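# Rack the blue magazine, cup the blue and green pens

## Task

Put the blue magazine down lying flat on the wire rack's wooden board, far enough in that it sits securely on it, and place both the blue pen and the green pen inside the black cup, without disturbing any other object.

## Robot and tools

Robot: two arms, left_arm (a five-finger left hand) and right_arm (a five-finger right hand). Their bases sit near (-0.025, +0.262, 0) m and (-0.039, -0.268, 0) m in the scene frame. A camera stand is fixed behind them. Objects may get nudged occasionally. Anything ending up off the table fails the task.

Scene frame: origin at table height, halfway between the nominal bases; +x reaches out over the table, +y toward left_arm, +z up. Arm names do not match image sides.

Hand point: a spot fixed to the palm, about 0.05 m in front of it and 0.15 m from the wrist face along the fingers. Its +z runs along straight fingers, +y out of the palm. On the right hand +x points across the palm away from the thumb; on the left hand +x points toward the thumb. Straight fingertips reach 0.06-0.07 m past the point, 0.06 m behind it along -y. A wrist bracket on the little-finger side can strike things. Printed positions can be off by a few cm, and hands often rest 1-5 cm short of (usually below) the command.

A row is 28 numbers, all in [-1, 1]: left_arm dx, dy, dz, rx, ry, rz, then left hand little, ring, middle, index, thumb_bend, thumb_turn, force_limit, speed; then the same 14 for right_arm. Both arms always appear. dx-dz are offsets along scene axes; rx-rz form one rotation vector applied about the Hand target position. Scale: 1.0 = 0.6 m or 180 degrees. Offsets always count from each arm's Hand target at the start of the action or move, not from the previous row; sending the same offset again moves further. All zeros re-requests the current Hand target. Orientation is clipped to within 40 degrees of the measured one each step.

Hand numbers are absolute targets, not offsets. Fingers: +1 straight, -1 curled. thumb_bend: +1 straight, -1 fully bent. thumb_turn: +1 beside the palm, -1 opposite the fingers. With thumb turned in, the hand grips objects about 0.035-0.065 m thick, or handles down to 0.025 m. force_limit maps -1 to about 0 N and +1 to 10 N (15 N for thumb motors). speed rises linearly to full at +0.48; full travel takes 0.49 s; use -0.94 or lower for a gentle close. No value means "unchanged": to keep a hand as it is, repeat its last sent eight numbers (if none sent yet, its hand_measured plus hand_force_limit and hand_speed). To squeeze harder, raise force_limit and send a target more closed than hand_measured; to loosen, send one more open.

Tools:
execute_actions(actions, cameras): actions is a list of up to ... actions, each a table of up to 15 rows (one per 1/30 s step); a short table repeats its last row. An empty list returns camera images. cameras: list of names, ["all"], or [].
move(target, speed, blend, blocking, cameras): target is one 28-number row or up to 15 rows, each counted from the same starting Hand targets. speed in m/s, 0.002 to 4.3, default 0.25 (turns limited to twice that in rad/s), one value or one per target. blend in m rounds corners; 0 stops at each. Paths run straight, do not avoid obstacles or the other arm, and stop after 10 s. Avoid routing close to an arm's own base. blocking=false returns after about 0.5 s while motion continues. Result adds a move: line (done, off_target, moving, held, fault) plus limits (paced = pose clipped, held = steps withheld).
wait(seconds 0-10, cameras): lets time run; a running move continues.
stop(cameras): brakes a running move.
zoom_image(camera, region [x0,y0,x1,y1] pixels, at most 504 each side) on the newest image of a camera.
show_instructions(): shows the reference images.
finished_scene(scene=1): ends the scene for good.

Cameras: cam_head_left, cam_head_right, cam_high, cam_low, cam_left_wrist, cam_right_wrist, all 672x504.

Results: end_effector_position (m) and end_effector_quat_wxyz in the scene frame; Hand target (base for next offsets); joint positions, velocities (may read within noise), torques (include arm weight; 3rd and 4th wrap at ±28 N m); hand_measured, hand_stopped_by (moving, target, force, stalled, fault), hand_load_n (fingertip load, positive pushing open; near 0 after a lost grip), hand_force_limit, hand_speed; motor temperatures; action-run calls also list positions at some steps.

Avoid: dropping items or releasing moving ones, fast contacts, driving far past a contact (this presses hard), bumping the arms together or closing one hand on the other, overloading fingers, and holding stretched or blocked poses that heat motors (MOTOR HOT at 85 °C, arm faults and falls at 100 °C). To end a push, command back past the hand point. Near the arm's first-joint axis small hand motions can swing the whole arm.

Each tool is called after ">>>" as name(argument=value, ...), one argument or row to a line, values as JSON.

Reference images:

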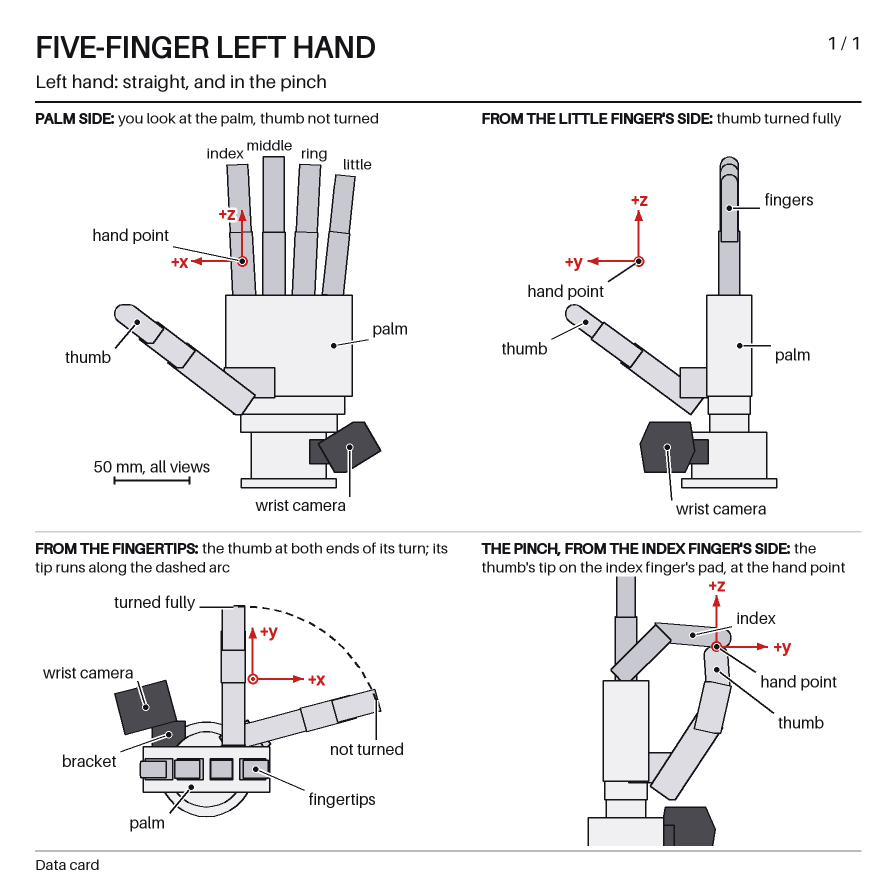

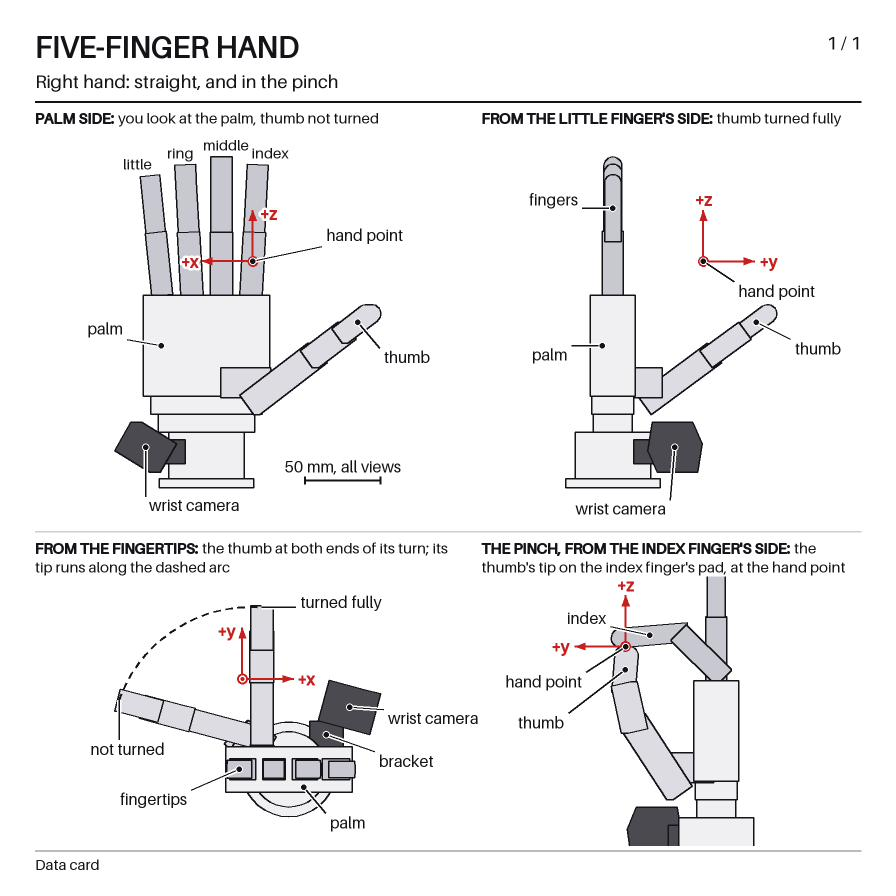

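## Session

>>> execute_actions(
  actions=[],
)

Scene clock: 0.00 s.
left_arm: end_effector_position=(-0.0183, +0.0696, +0.1435) hand_measured=(+1.000, +1.000, +1.000, +1.000, +1.000, +1.000) hand_load_n=(+0.0, +0.0, +0.0, +0.0, +0.5, +0.0) hand_stopped_by=(target, target, target, target, target, target) hand_force_limit=0.00 hand_speed=-0.80 end_effector_quat_wxyz=(+0.035, +0.232, +0.971, +0.039) | right_arm: end_effector_position=(+0.3080, -0.1674, +0.3200) hand_measured=(+1.000, +1.000, +1.000, +1.000, +1.000, +1.000) hand_load_n=(+0.0, +0.0, +0.0, +0.0, +0.5, +0.0) hand_stopped_by=(target, target, target, target, target, target) hand_force_limit=0.00 hand_speed=-0.80 end_effector_quat_wxyz=(+0.175, +0.949, +0.150, +0.215)
Joint positions: left_arm=[-1.62 1.083 0.844 -1.394 -0.085 0.434] | right_arm=[0.673 1.208 1.3 -1.441 0.519 -1.267]
Joint velocities: within noise
Joint torques (N m): no reading
Motor temperatures (°C): left_arm=[29 27 27 27 25 28] | right_arm=[26 28 30 28 25 26]
Heat: left arm: hottest waist 29 °C; right arm: hottest elbow 30 °C.
Hand target: left_arm -0.0186, +0.0606, +0.1511; +0.038, +0.232, +0.972, +0.026 | right_arm +0.3118, -0.1643, +0.3273; +0.170, +0.949, +0.148, +0.223

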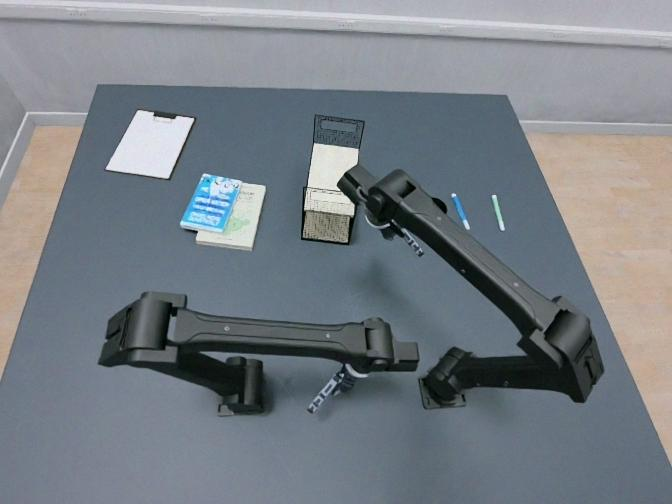

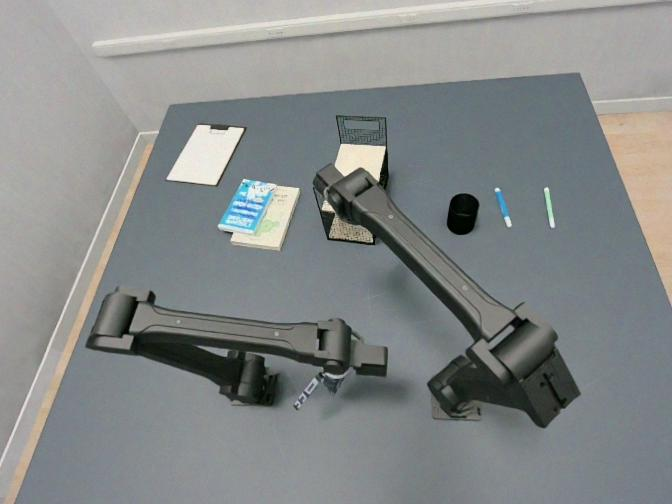

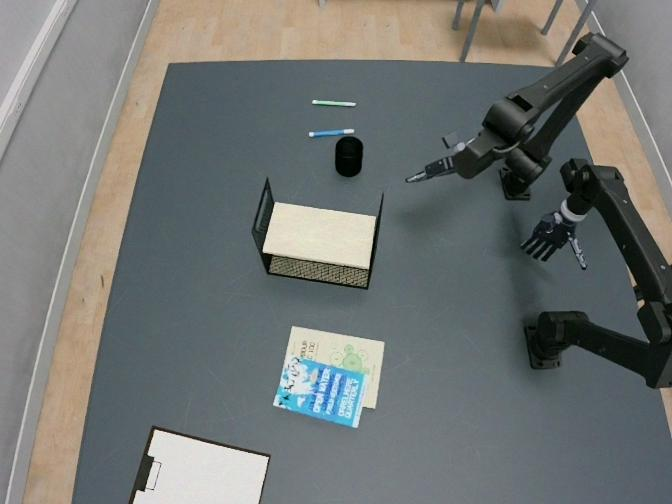

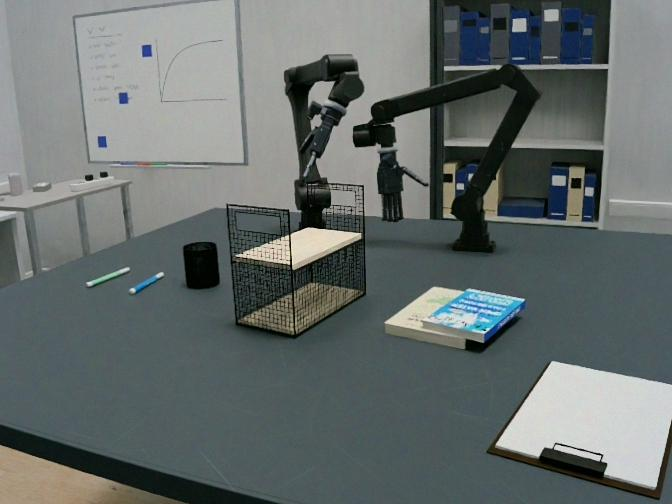

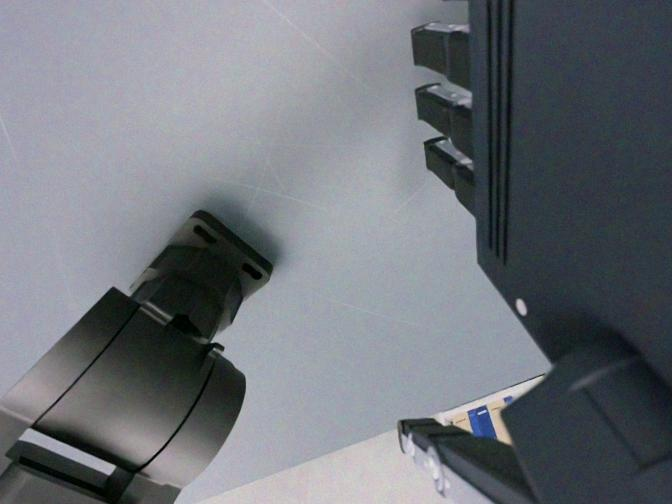

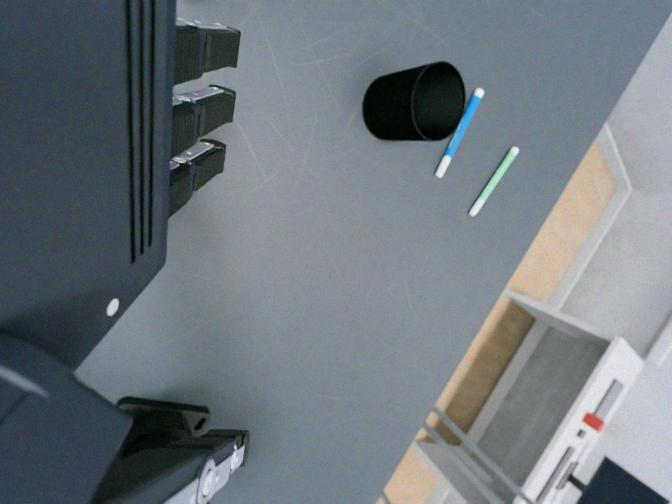

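>>> zoom_image(
  camera="cam_low",
  region=[200, 160, 400, 350],
)

>>> zoom_image(
  camera="cam_high",
  region=[220, 80, 440, 440],
)

>>> zoom_image(
  camera="cam_head_left",
  region=[160, 90, 400, 270],
)

>>> zoom_image(
  camera="cam_head_right",
  region=[200, 90, 400, 270],
)

>>> zoom_image(
  camera="cam_low",
  region=[370, 260, 540, 370],
)

Scaled by 2.520.

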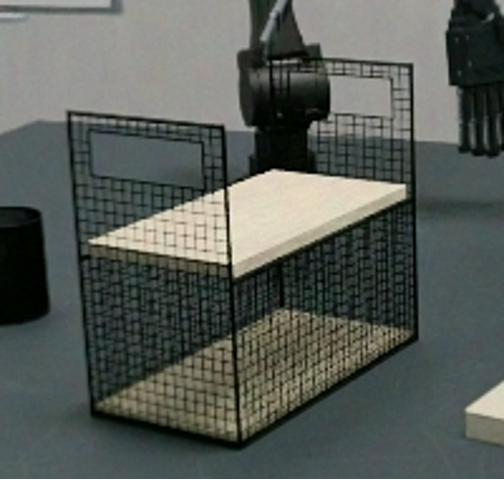

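Scaled by 1.400.

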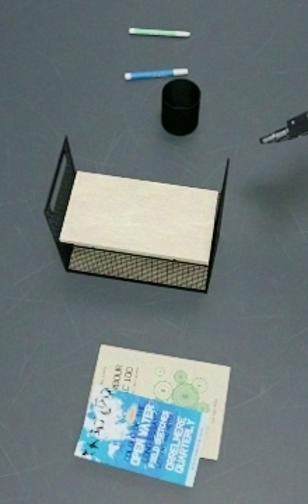

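Scaled by 2.100.

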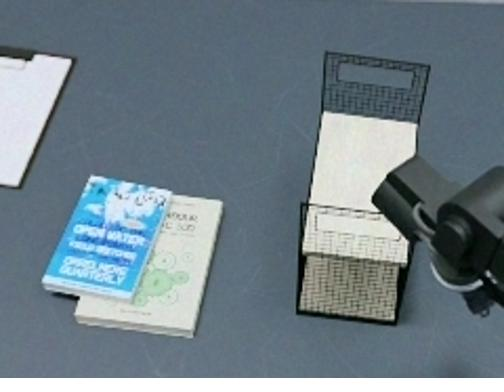

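Scaled by 2.520.

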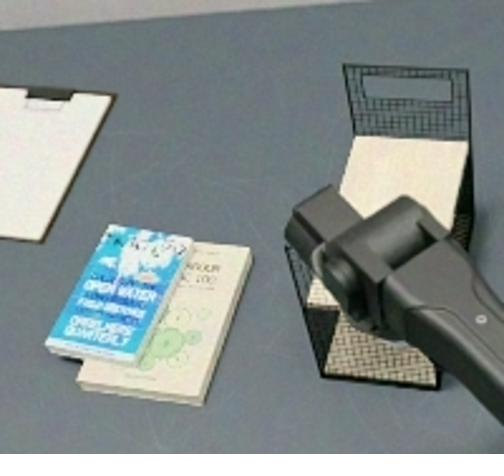

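Scaled by 2.965.

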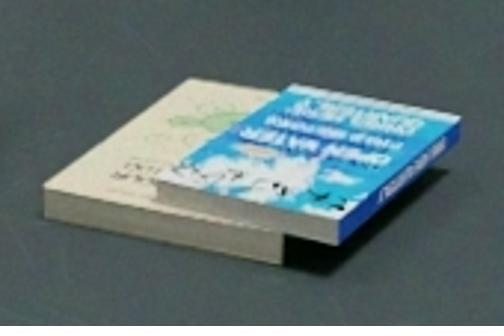

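>>> move(
  target=[
    [0.364,0.066,0.165,0,0,0.322,1,1,1,1,1,1,0,-0.8, 0.397,-0.426,-0.06,0.3975,0.183,-0.022,0.5,0.5,0.5,0.5,1,-1,0,0],
    [0.531,0.4,0.25,0,0,0.556,1,1,1,1,1,1,0,-0.8, 0.397,-0.426,-0.06,0.3975,0.183,-0.022,0.5,0.5,0.5,0.5,1,-1,0,0],
  ],
  blend=[0.05,0],
  cameras=["all"],
)

Scene clock: 55.07 s.
left_arm: end_effector_position=(+0.2874, +0.2986, +0.2883) hand_measured=(+1.000, +1.000, +1.000, +1.000, +1.000, +1.000) hand_load_n=(+0.0, +0.0, +0.0, +0.0, +0.0, +0.0) hand_stopped_by=(target, target, target, target, target, target) hand_force_limit=0.00 hand_speed=-0.80 end_effector_quat_wxyz=(+0.028, -0.589, +0.807, +0.032) | right_arm: end_effector_position=(+0.5389, -0.4105, +0.2856) hand_measured=(+0.500, +0.500, +0.500, +0.500, +1.000, -1.000) hand_load_n=(+0.0, +0.0, +0.0, +0.0, +0.0, +0.0) hand_stopped_by=(target, target, target, target, target, target) hand_force_limit=0.00 hand_speed=0.00 end_effector_quat_wxyz=(-0.391, +0.902, -0.067, +0.168)
Joint positions: left_arm=[0.068 1.334 1.446 -1.669 -0.084 0.394] | right_arm=[-0.427 1.896 2.074 -1.678 -0.877 -1.812]
Joint torques (N m): left_arm=[1.08 -5.54 13.34 -0.13 0.09 -0.07] | right_arm=[0.62 -13.68 12.37 -0.1 -0.97 0.1]
Motor temperatures (°C): left_arm=[29 27 39 27 25 28] | right_arm=[26 28 38 28 26 26]
Heat: left arm: hottest elbow 39 °C; right arm: hottest elbow 38 °C.
Hand target: left_arm +0.3000, +0.3008, +0.3011; +0.005, -0.596, +0.802, +0.046 | right_arm +0.5501, -0.4198, +0.2913; -0.447, +0.894, +0.001, +0.000
Off the commanded pose: left_arm 0.018 m, 3 deg | right_arm 0.016 m, 22 deg.
joint sent to its limit (left arm) — joint 4 (wrist pitch), lower limit. The joint targets are off in orientation, not in position.
joint sent to its limit (right arm) — joint 4 (wrist pitch), lower limit. The joint targets are off in orientation, not in position.
move: off_target (left_arm, right_arm)

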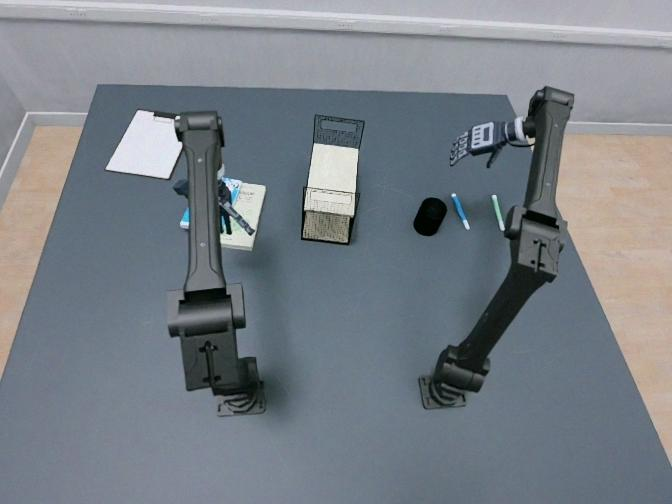

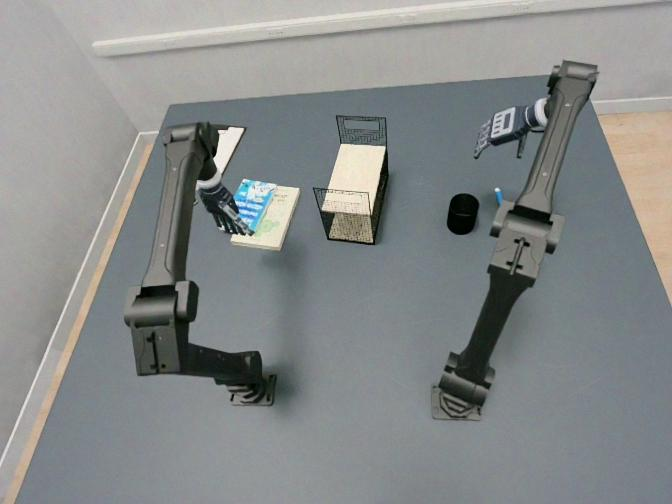

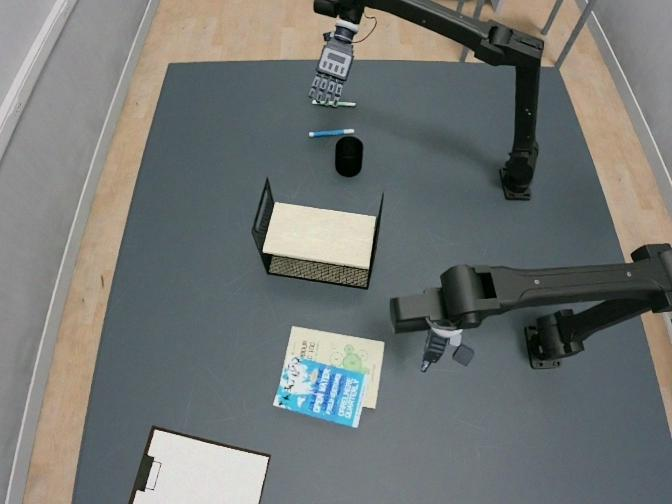

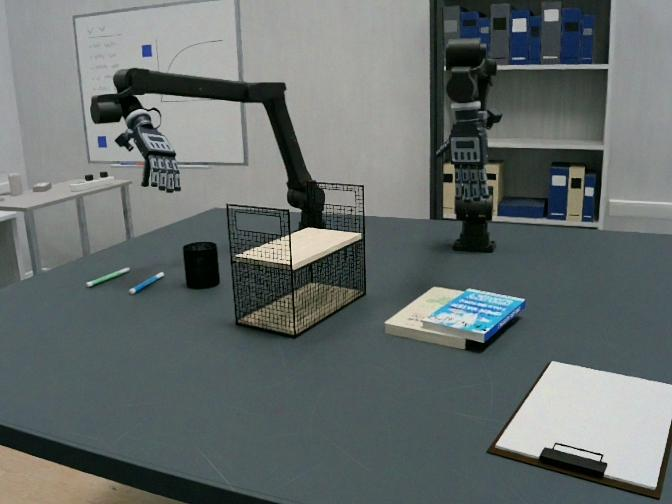

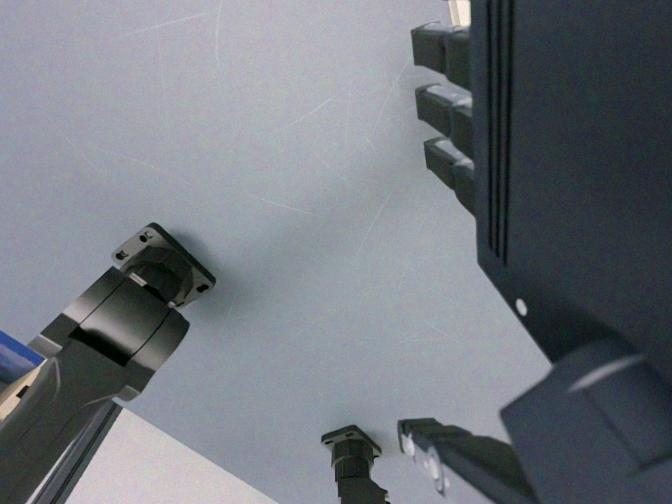

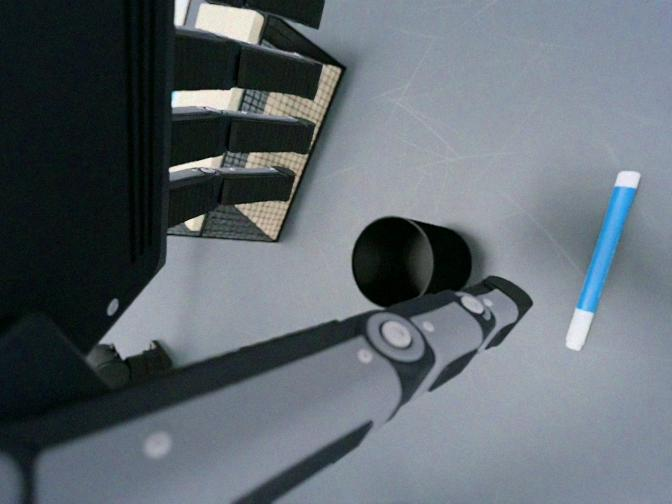

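>>> move(
  target=[0.333,0.333,-0.033,-0.004,-0.034,0.592,1,1,1,1,1,1,0,-0.8, 0.033,-0.017,-0.2,0,0,0,0.5,0.5,0.5,0.5,1,-1,0,0],
  cameras=["all"],
)

Scene clock: 73.37 s.
left_arm: end_effector_position=(+0.4906, +0.4889, +0.2720) hand_measured=(+1.000, +1.000, +1.000, +1.000, +1.000, +1.000) hand_load_n=(+0.0, +0.0, +0.0, +0.0, +0.0, +0.5) hand_stopped_by=(target, target, target, target, target, target) hand_force_limit=0.00 hand_speed=-0.80 end_effector_quat_wxyz=(-0.009, +1.000, -0.009, +0.023) | right_arm: end_effector_position=(+0.5603, -0.4259, +0.1774) hand_measured=(+0.500, +0.500, +0.500, +0.500, +1.000, -1.000) hand_load_n=(+0.0, +0.0, +0.0, +0.0, +0.0, +0.0) hand_stopped_by=(target, target, target, target, target, target) hand_force_limit=0.00 hand_speed=0.00 end_effector_quat_wxyz=(-0.401, +0.908, -0.054, +0.110)
Joint positions: left_arm=[0.522 1.801 1.947 -1.669 0.008 -1.015] | right_arm=[-0.427 2.077 2.074 -1.678 -0.852 -1.926]
Joint torques (N m): left_arm=[1.49 -12.1 13.26 -0.08 0.17 -0.09] | right_arm=[1.55 -15.56 10.8 -0.43 -0.61 -0.13]
Heat: left arm: hottest elbow 40 °C; right arm: hottest elbow 40 °C.
Hand target: left_arm +0.4998, +0.5005, +0.2813; +0.000, +1.000, -0.001, +0.001 | right_arm +0.5699, -0.4300, +0.1713; -0.447, +0.894, +0.001, +0.000
Off the commanded pose: left_arm 0.018 m, 3 deg | right_arm 0.012 m, 15 deg.
joint sent to its limit (left arm) — joint 4 (wrist pitch), lower limit. The joint targets are off in orientation, not in position.
joint sent to its limit (right arm) — joint 4 (wrist pitch), lower limit. The joint targets are off in orientation, not in position.
move: off_target (left_arm, right_arm)

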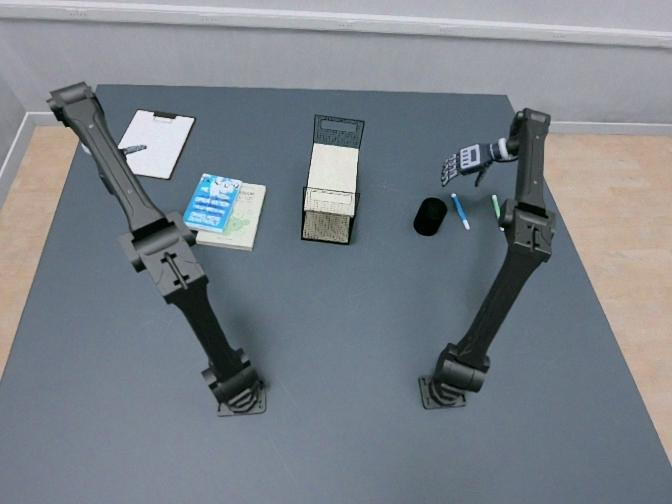

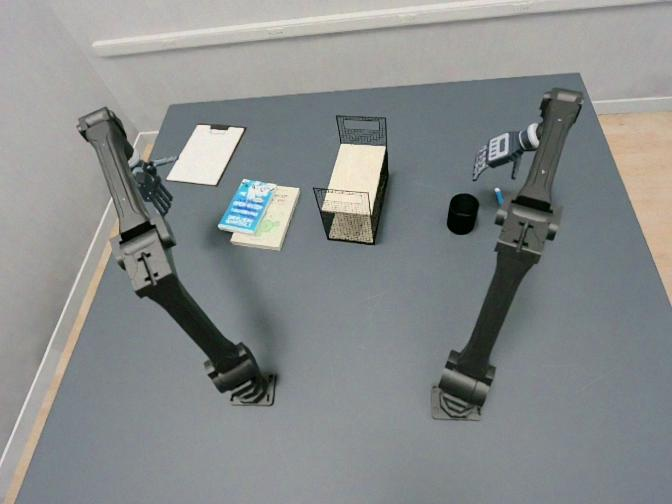

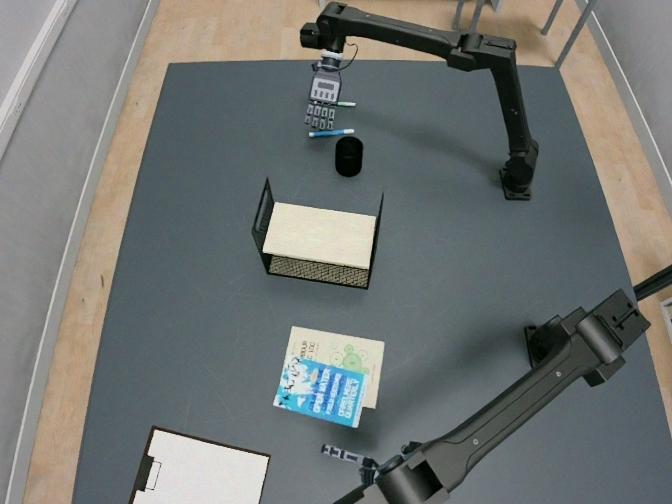

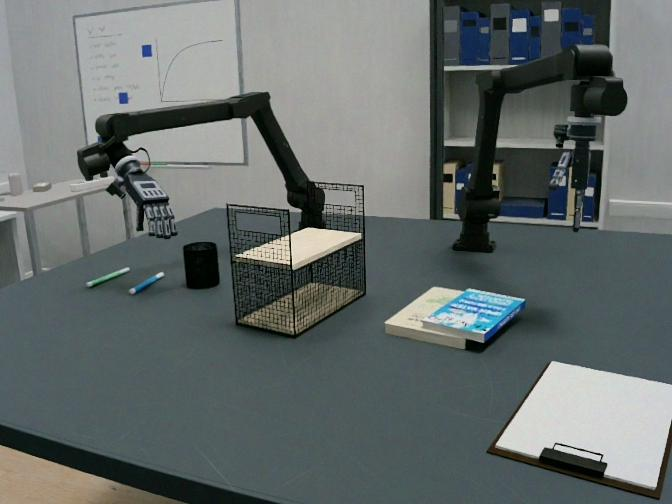

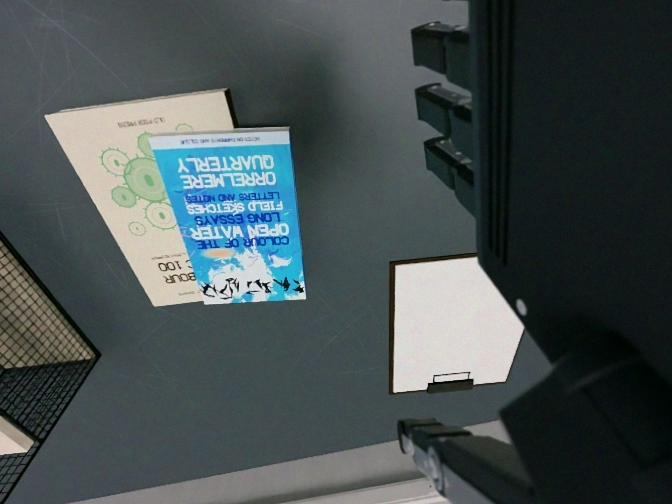

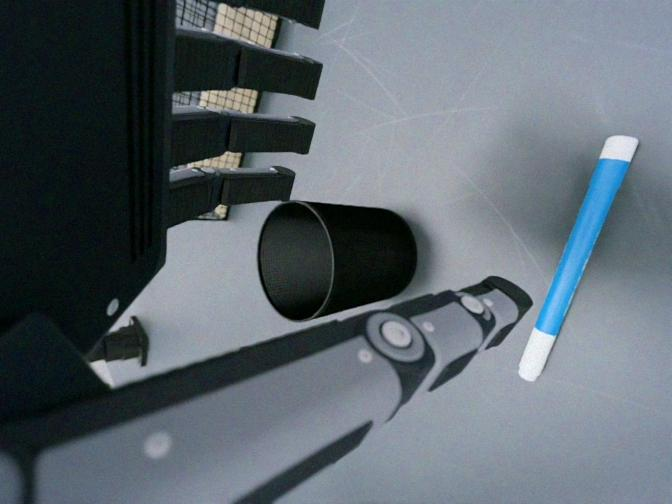

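>>> move(
  target=[0,0,0,0,0,0,0.3,0.3,0.3,0.3,1,-1,0,0, 0,0,0,0,0,0,0.5,0.0,0.0,0.0,0.1,-1,-0.6,0],
  cameras=["cam_left_wrist","cam_right_wrist"],
)

Scene clock: 104.47 s.
left_arm: end_effector_position=(+0.4908, +0.4888, +0.2721) hand_measured=(+0.300, +0.300, +0.300, +0.300, +1.000, -1.000) hand_load_n=(+0.0, +0.0, +0.0, +0.0, +0.0, +0.0) hand_stopped_by=(target, target, target, target, target, target) hand_force_limit=0.00 hand_speed=0.00 end_effector_quat_wxyz=(-0.008, +1.000, -0.007, +0.023) | right_arm: end_effector_position=(+0.5602, -0.4259, +0.1773) hand_measured=(+0.500, +0.000, +0.000, +0.000, +0.100, -1.000) hand_load_n=(+0.0, +0.0, +0.0, +0.0, +0.0, +0.0) hand_stopped_by=(target, target, target, target, target, target) hand_force_limit=-0.60 hand_speed=0.00 end_effector_quat_wxyz=(-0.401, +0.908, -0.054, +0.110)
Joint positions: left_arm=[0.522 1.801 1.947 -1.669 0.01 -1.018] | right_arm=[-0.427 2.077 2.074 -1.679 -0.852 -1.926]
Joint torques (N m): left_arm=[1.38 -12.1 13.27 -0.1 0.16 -0.08] | right_arm=[1.32 -15.62 10.62 -0.4 -0.64 -0.15]
Heat: left arm: hottest elbow 42 °C; right arm: hottest elbow 42 °C.
Hand target: left_arm +0.4998, +0.5004, +0.2813; +0.000, +1.000, -0.001, +0.001 | right_arm +0.5699, -0.4300, +0.1713; -0.447, +0.894, +0.001, +0.000
Off the commanded pose: left_arm 0.017 m, 3 deg | right_arm 0.012 m, 15 deg.
joint sent to its limit (left arm) — joint 4 (wrist pitch), lower limit. The joint targets are off in orientation, not in position.
joint sent to its limit (right arm) — joint 4 (wrist pitch), lower limit. The joint targets are off in orientation, not in position.
move: off_target (left_arm, right_arm)
Images, in order (width x height): cam_left_wrist 672x504, cam_right_wrist 672x504.

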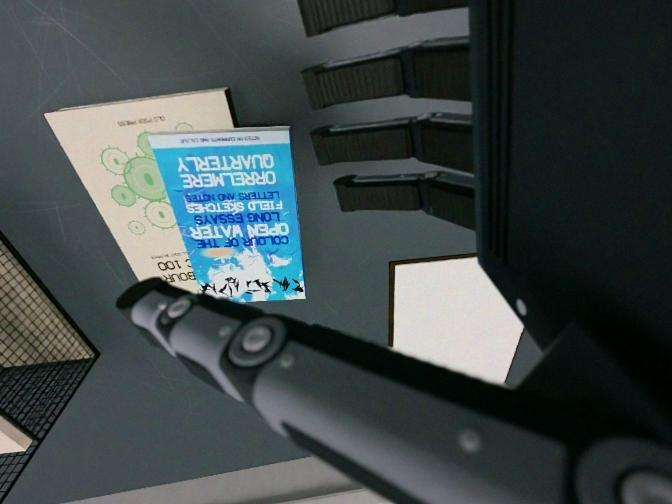

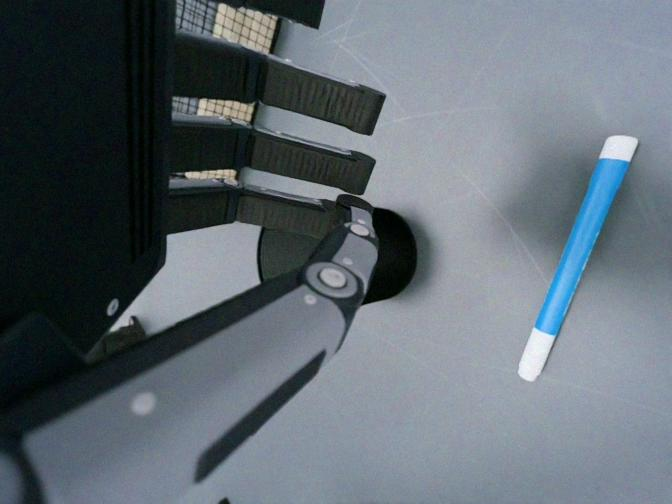

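>>> move(
  target=[0.25,-0.017,-0.26,0,0,-0.0717,0.1,0.1,0.1,0.1,0.6,-1,0,0, -0.035,-0.07,-0.117,0,0,0,0.5,0.5,0.5,0.5,0.8,-1,0,0],
  cameras=["all"],
)

Scene clock: 134.77 s.
left_arm: end_effector_position=(+0.6405, +0.4900, +0.1201) hand_measured=(+0.100, +0.100, +0.100, +0.100, +0.600, -1.000) hand_load_n=(+0.0, +0.0, +0.0, +0.0, +0.0, +0.0) hand_stopped_by=(target, target, target, target, target, target) hand_force_limit=0.00 hand_speed=0.00 end_effector_quat_wxyz=(+0.005, +0.995, -0.104, -0.004) | right_arm: end_effector_position=(+0.5545, -0.4698, +0.1246) hand_measured=(+0.500, +0.500, +0.500, +0.500, +0.800, -1.000) hand_load_n=(+0.0, +0.0, +0.0, +0.0, +0.0, +0.0) hand_stopped_by=(target, target, target, target, target, target) hand_force_limit=0.00 hand_speed=0.00 end_effector_quat_wxyz=(-0.389, +0.915, -0.031, +0.105)
Joint positions: left_arm=[0.41 2.341 2.428 -1.669 0.004 -0.935] | right_arm=[-0.483 2.153 2.067 -1.679 -0.812 -2.065]
Joint torques (N m): left_arm=[-0.15 -18.49 12.93 -0.13 0.04 0.11] | right_arm=[0.97 -16.38 6.9 -0.58 -0.56 -0.18]
Motor temperatures (°C): left_arm=[29 31 44 27 25 28] | right_arm=[26 31 43 28 26 26]
Heat: left arm: hottest elbow 44 °C; right arm: hottest elbow 43 °C.
Hand target: left_arm +0.6497, +0.4903, +0.1251; +0.000, +0.994, -0.113, +0.001 | right_arm +0.5489, -0.4721, +0.1010; -0.447, +0.894, +0.001, +0.000
Off the commanded pose: left_arm 0.011 m, 1 deg | right_arm 0.024 m, 14 deg.
joint sent to its limit (left arm) — joint 4 (wrist pitch), lower limit. The joint targets still meet the commanded pose.
joint sent to its limit (right arm) — joint 4 (wrist pitch), lower limit; joint 6 (wrist roll), lower limit. The joint targets are off in orientation, not in position.
move: off_target (left_arm, right_arm)

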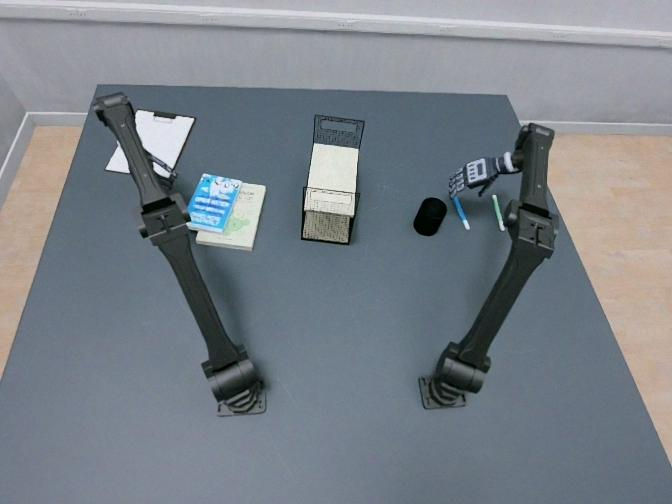

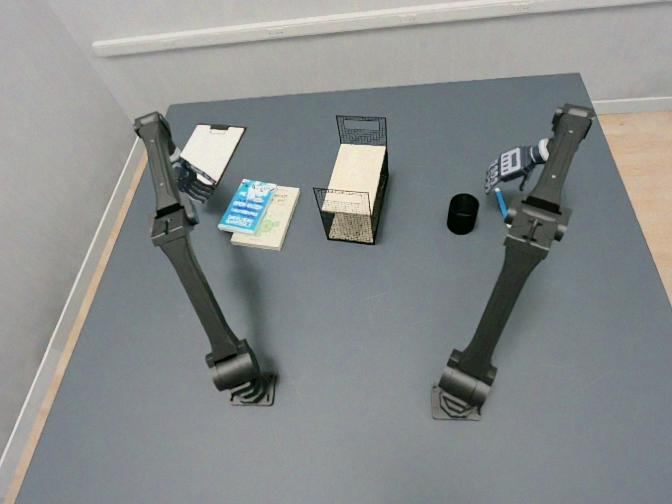

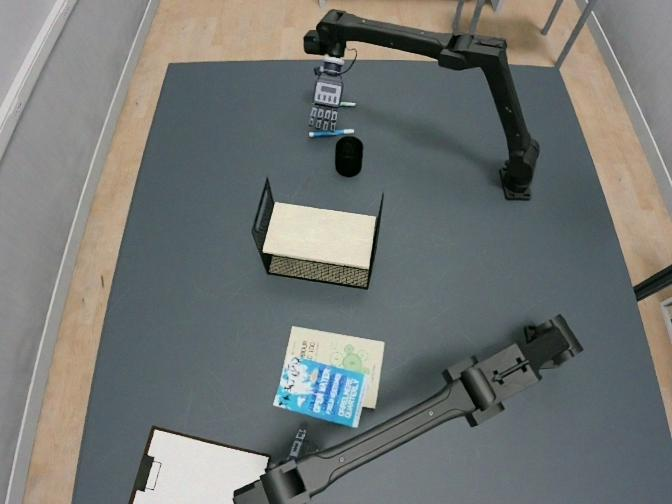

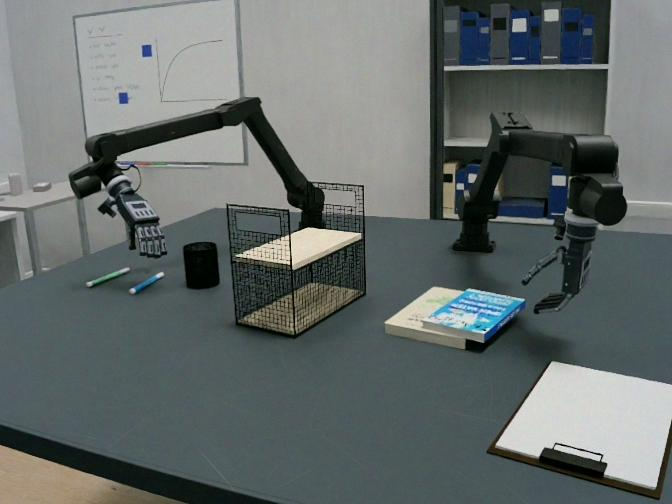

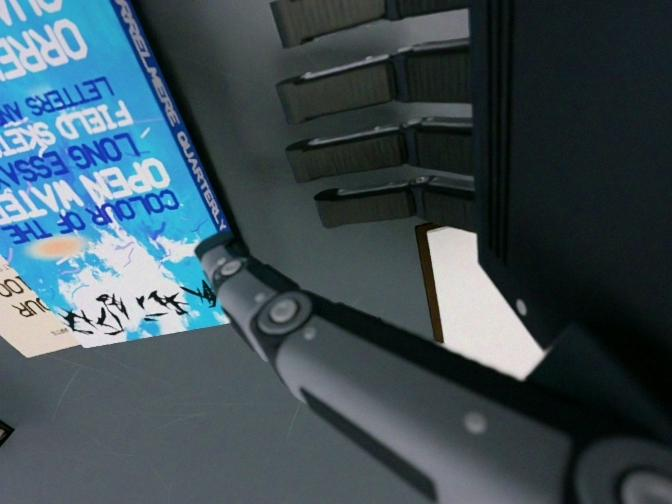

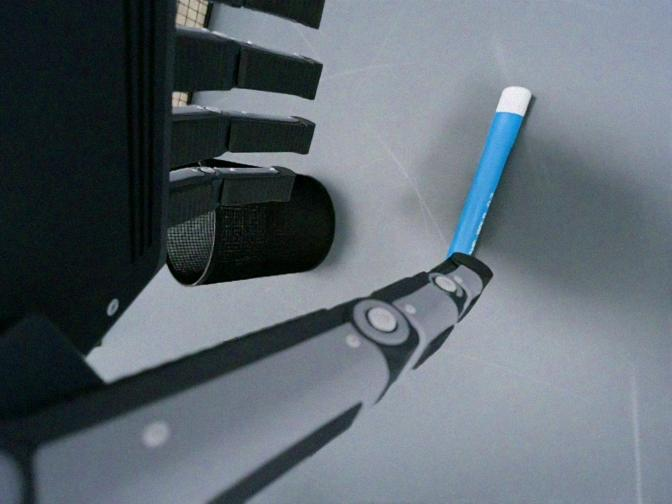

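>>> zoom_image(
  camera="cam_left_wrist",
  region=[0, 0, 336, 380],
)

>>> zoom_image(
  camera="cam_low",
  region=[370, 220, 640, 370],
)

Scaled by 1.326.

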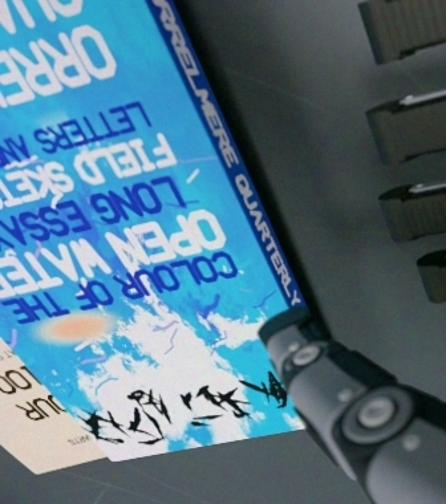

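Scaled by 1.867.

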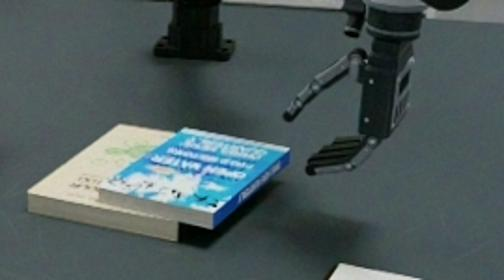

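>>> move(
  target=[0.012,-0.03,-0.13,-0.053,0.015,-0.0167,0.1,0.1,0.1,0.1,0.6,-1,0,0, 0,0.007,-0.083,-0.039,-0.051,-0.048,0.5,0.5,0.5,0.5,0.8,-1,0,0],
  speed=0.15,
  cameras=["cam_head_left","cam_high","cam_low","cam_left_wrist","cam_right_wrist"],
)

Scene clock: 149.60 s.
left_arm: end_effector_position=(+0.6486, +0.4720, +0.0527) hand_measured=(+0.100, +0.100, +0.100, +0.100, +0.600, -1.000) hand_load_n=(+0.0, +0.0, -1.0, +0.0, +0.0, +0.0) hand_stopped_by=(target, target, target, target, target, target) hand_force_limit=0.00 hand_speed=0.00 end_effector_quat_wxyz=(+0.085, +0.988, -0.129, -0.011) | right_arm: end_effector_position=(+0.5532, -0.4691, +0.0702) hand_measured=(+0.500, +0.500, +0.500, +0.500, +0.800, -1.000) hand_load_n=(+0.0, +0.0, +0.0, +0.0, +0.0, +0.0) hand_stopped_by=(target, target, target, target, target, target) hand_force_limit=0.00 hand_speed=0.00 end_effector_quat_wxyz=(-0.384, +0.916, -0.025, +0.117)
Joint positions: left_arm=[0.415 2.476 2.467 -1.672 0.131 -0.872] | right_arm=[-0.483 2.153 1.926 -1.51 -0.812 -2.066]
Joint torques (N m): left_arm=[0.21 -18.14 12.6 -0.24 0.2 0.11] | right_arm=[1.32 -17.08 6.41 0.13 -0.73 -0.04]
Heat: left arm: hottest elbow 46 °C; right arm: hottest elbow 42 °C.
Hand target: left_arm +0.6569, +0.4724, +0.0471; +0.085, +0.987, -0.138, -0.013 | right_arm +0.5489, -0.4679, +0.0512; -0.389, +0.915, -0.031, +0.105
Off the commanded pose: left_arm 0.010 m, 1 deg | right_arm 0.019 m, 2 deg.
joint sent to its limit (left arm) — joint 4 (wrist pitch), lower limit. The joint targets still meet the commanded pose.
move: off_target (right_arm)
Images, in order (width x height): cam_head_left 672x504, cam_high 672x504, cam_low 672x504, cam_left_wrist 672x504, cam_right_wrist 672x504.

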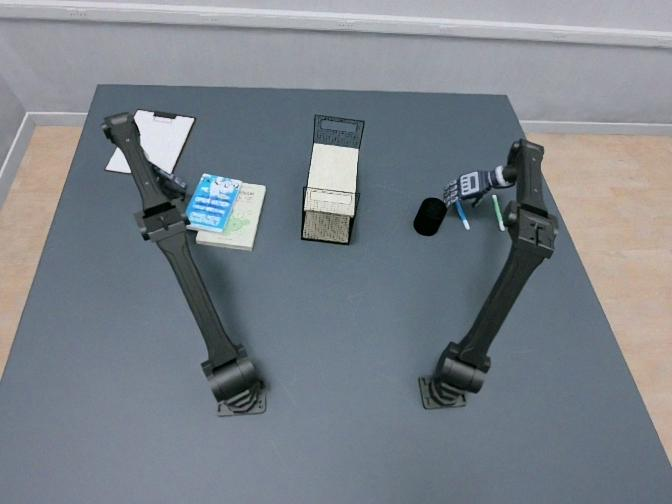

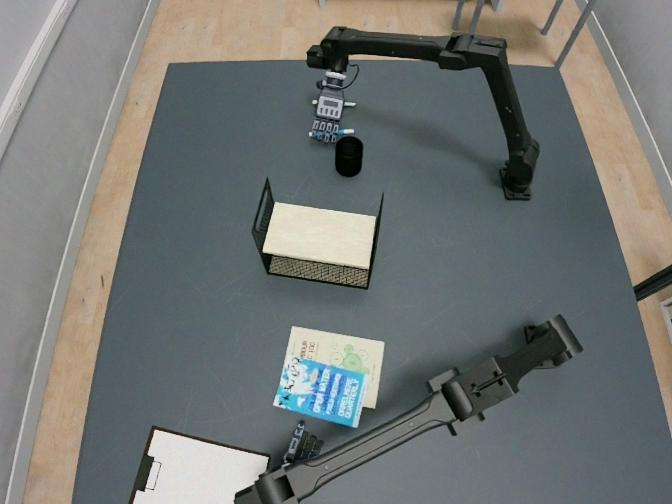

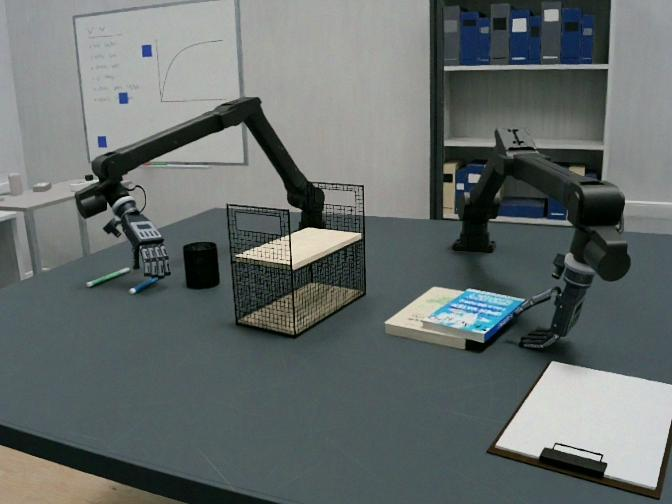

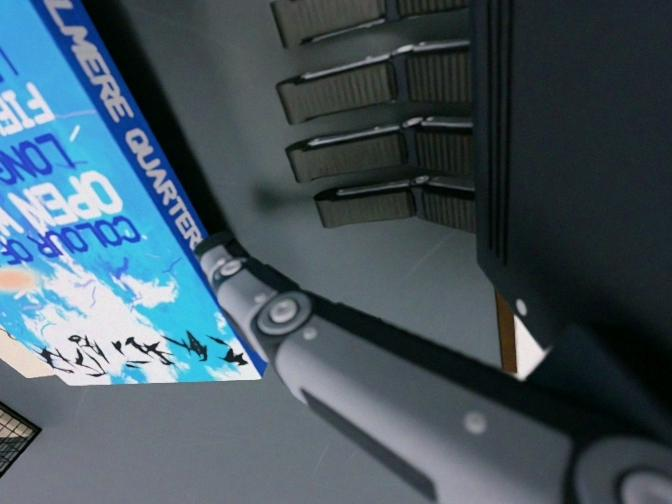

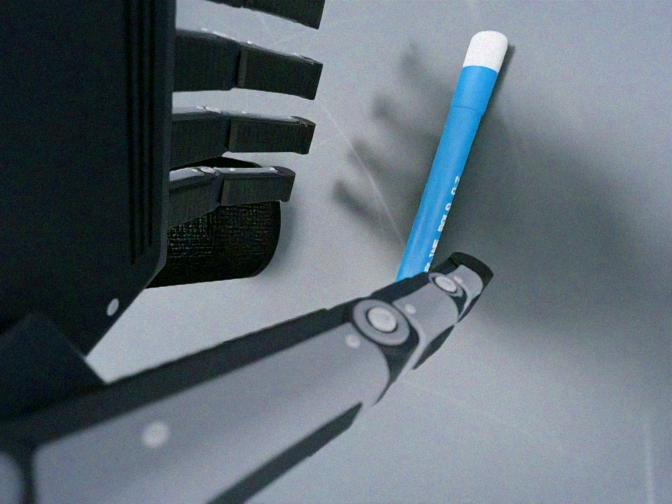

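>>> zoom_image(
  camera="cam_low",
  region=[370, 240, 640, 370],
)

>>> zoom_image(
  camera="cam_low",
  region=[60, 170, 260, 310],
)

Scaled by 1.867.

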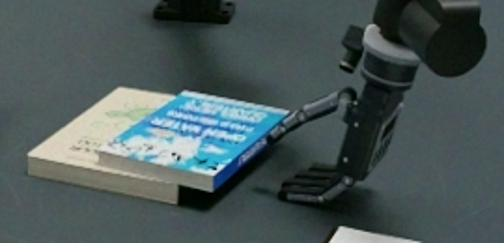

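Scaled by 2.520.

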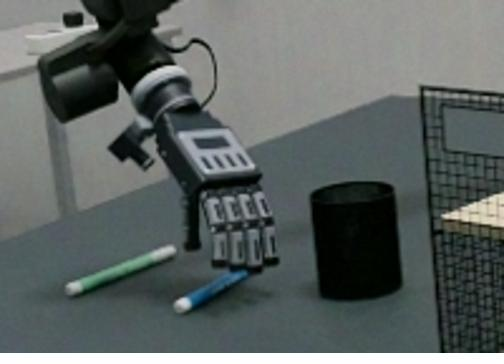

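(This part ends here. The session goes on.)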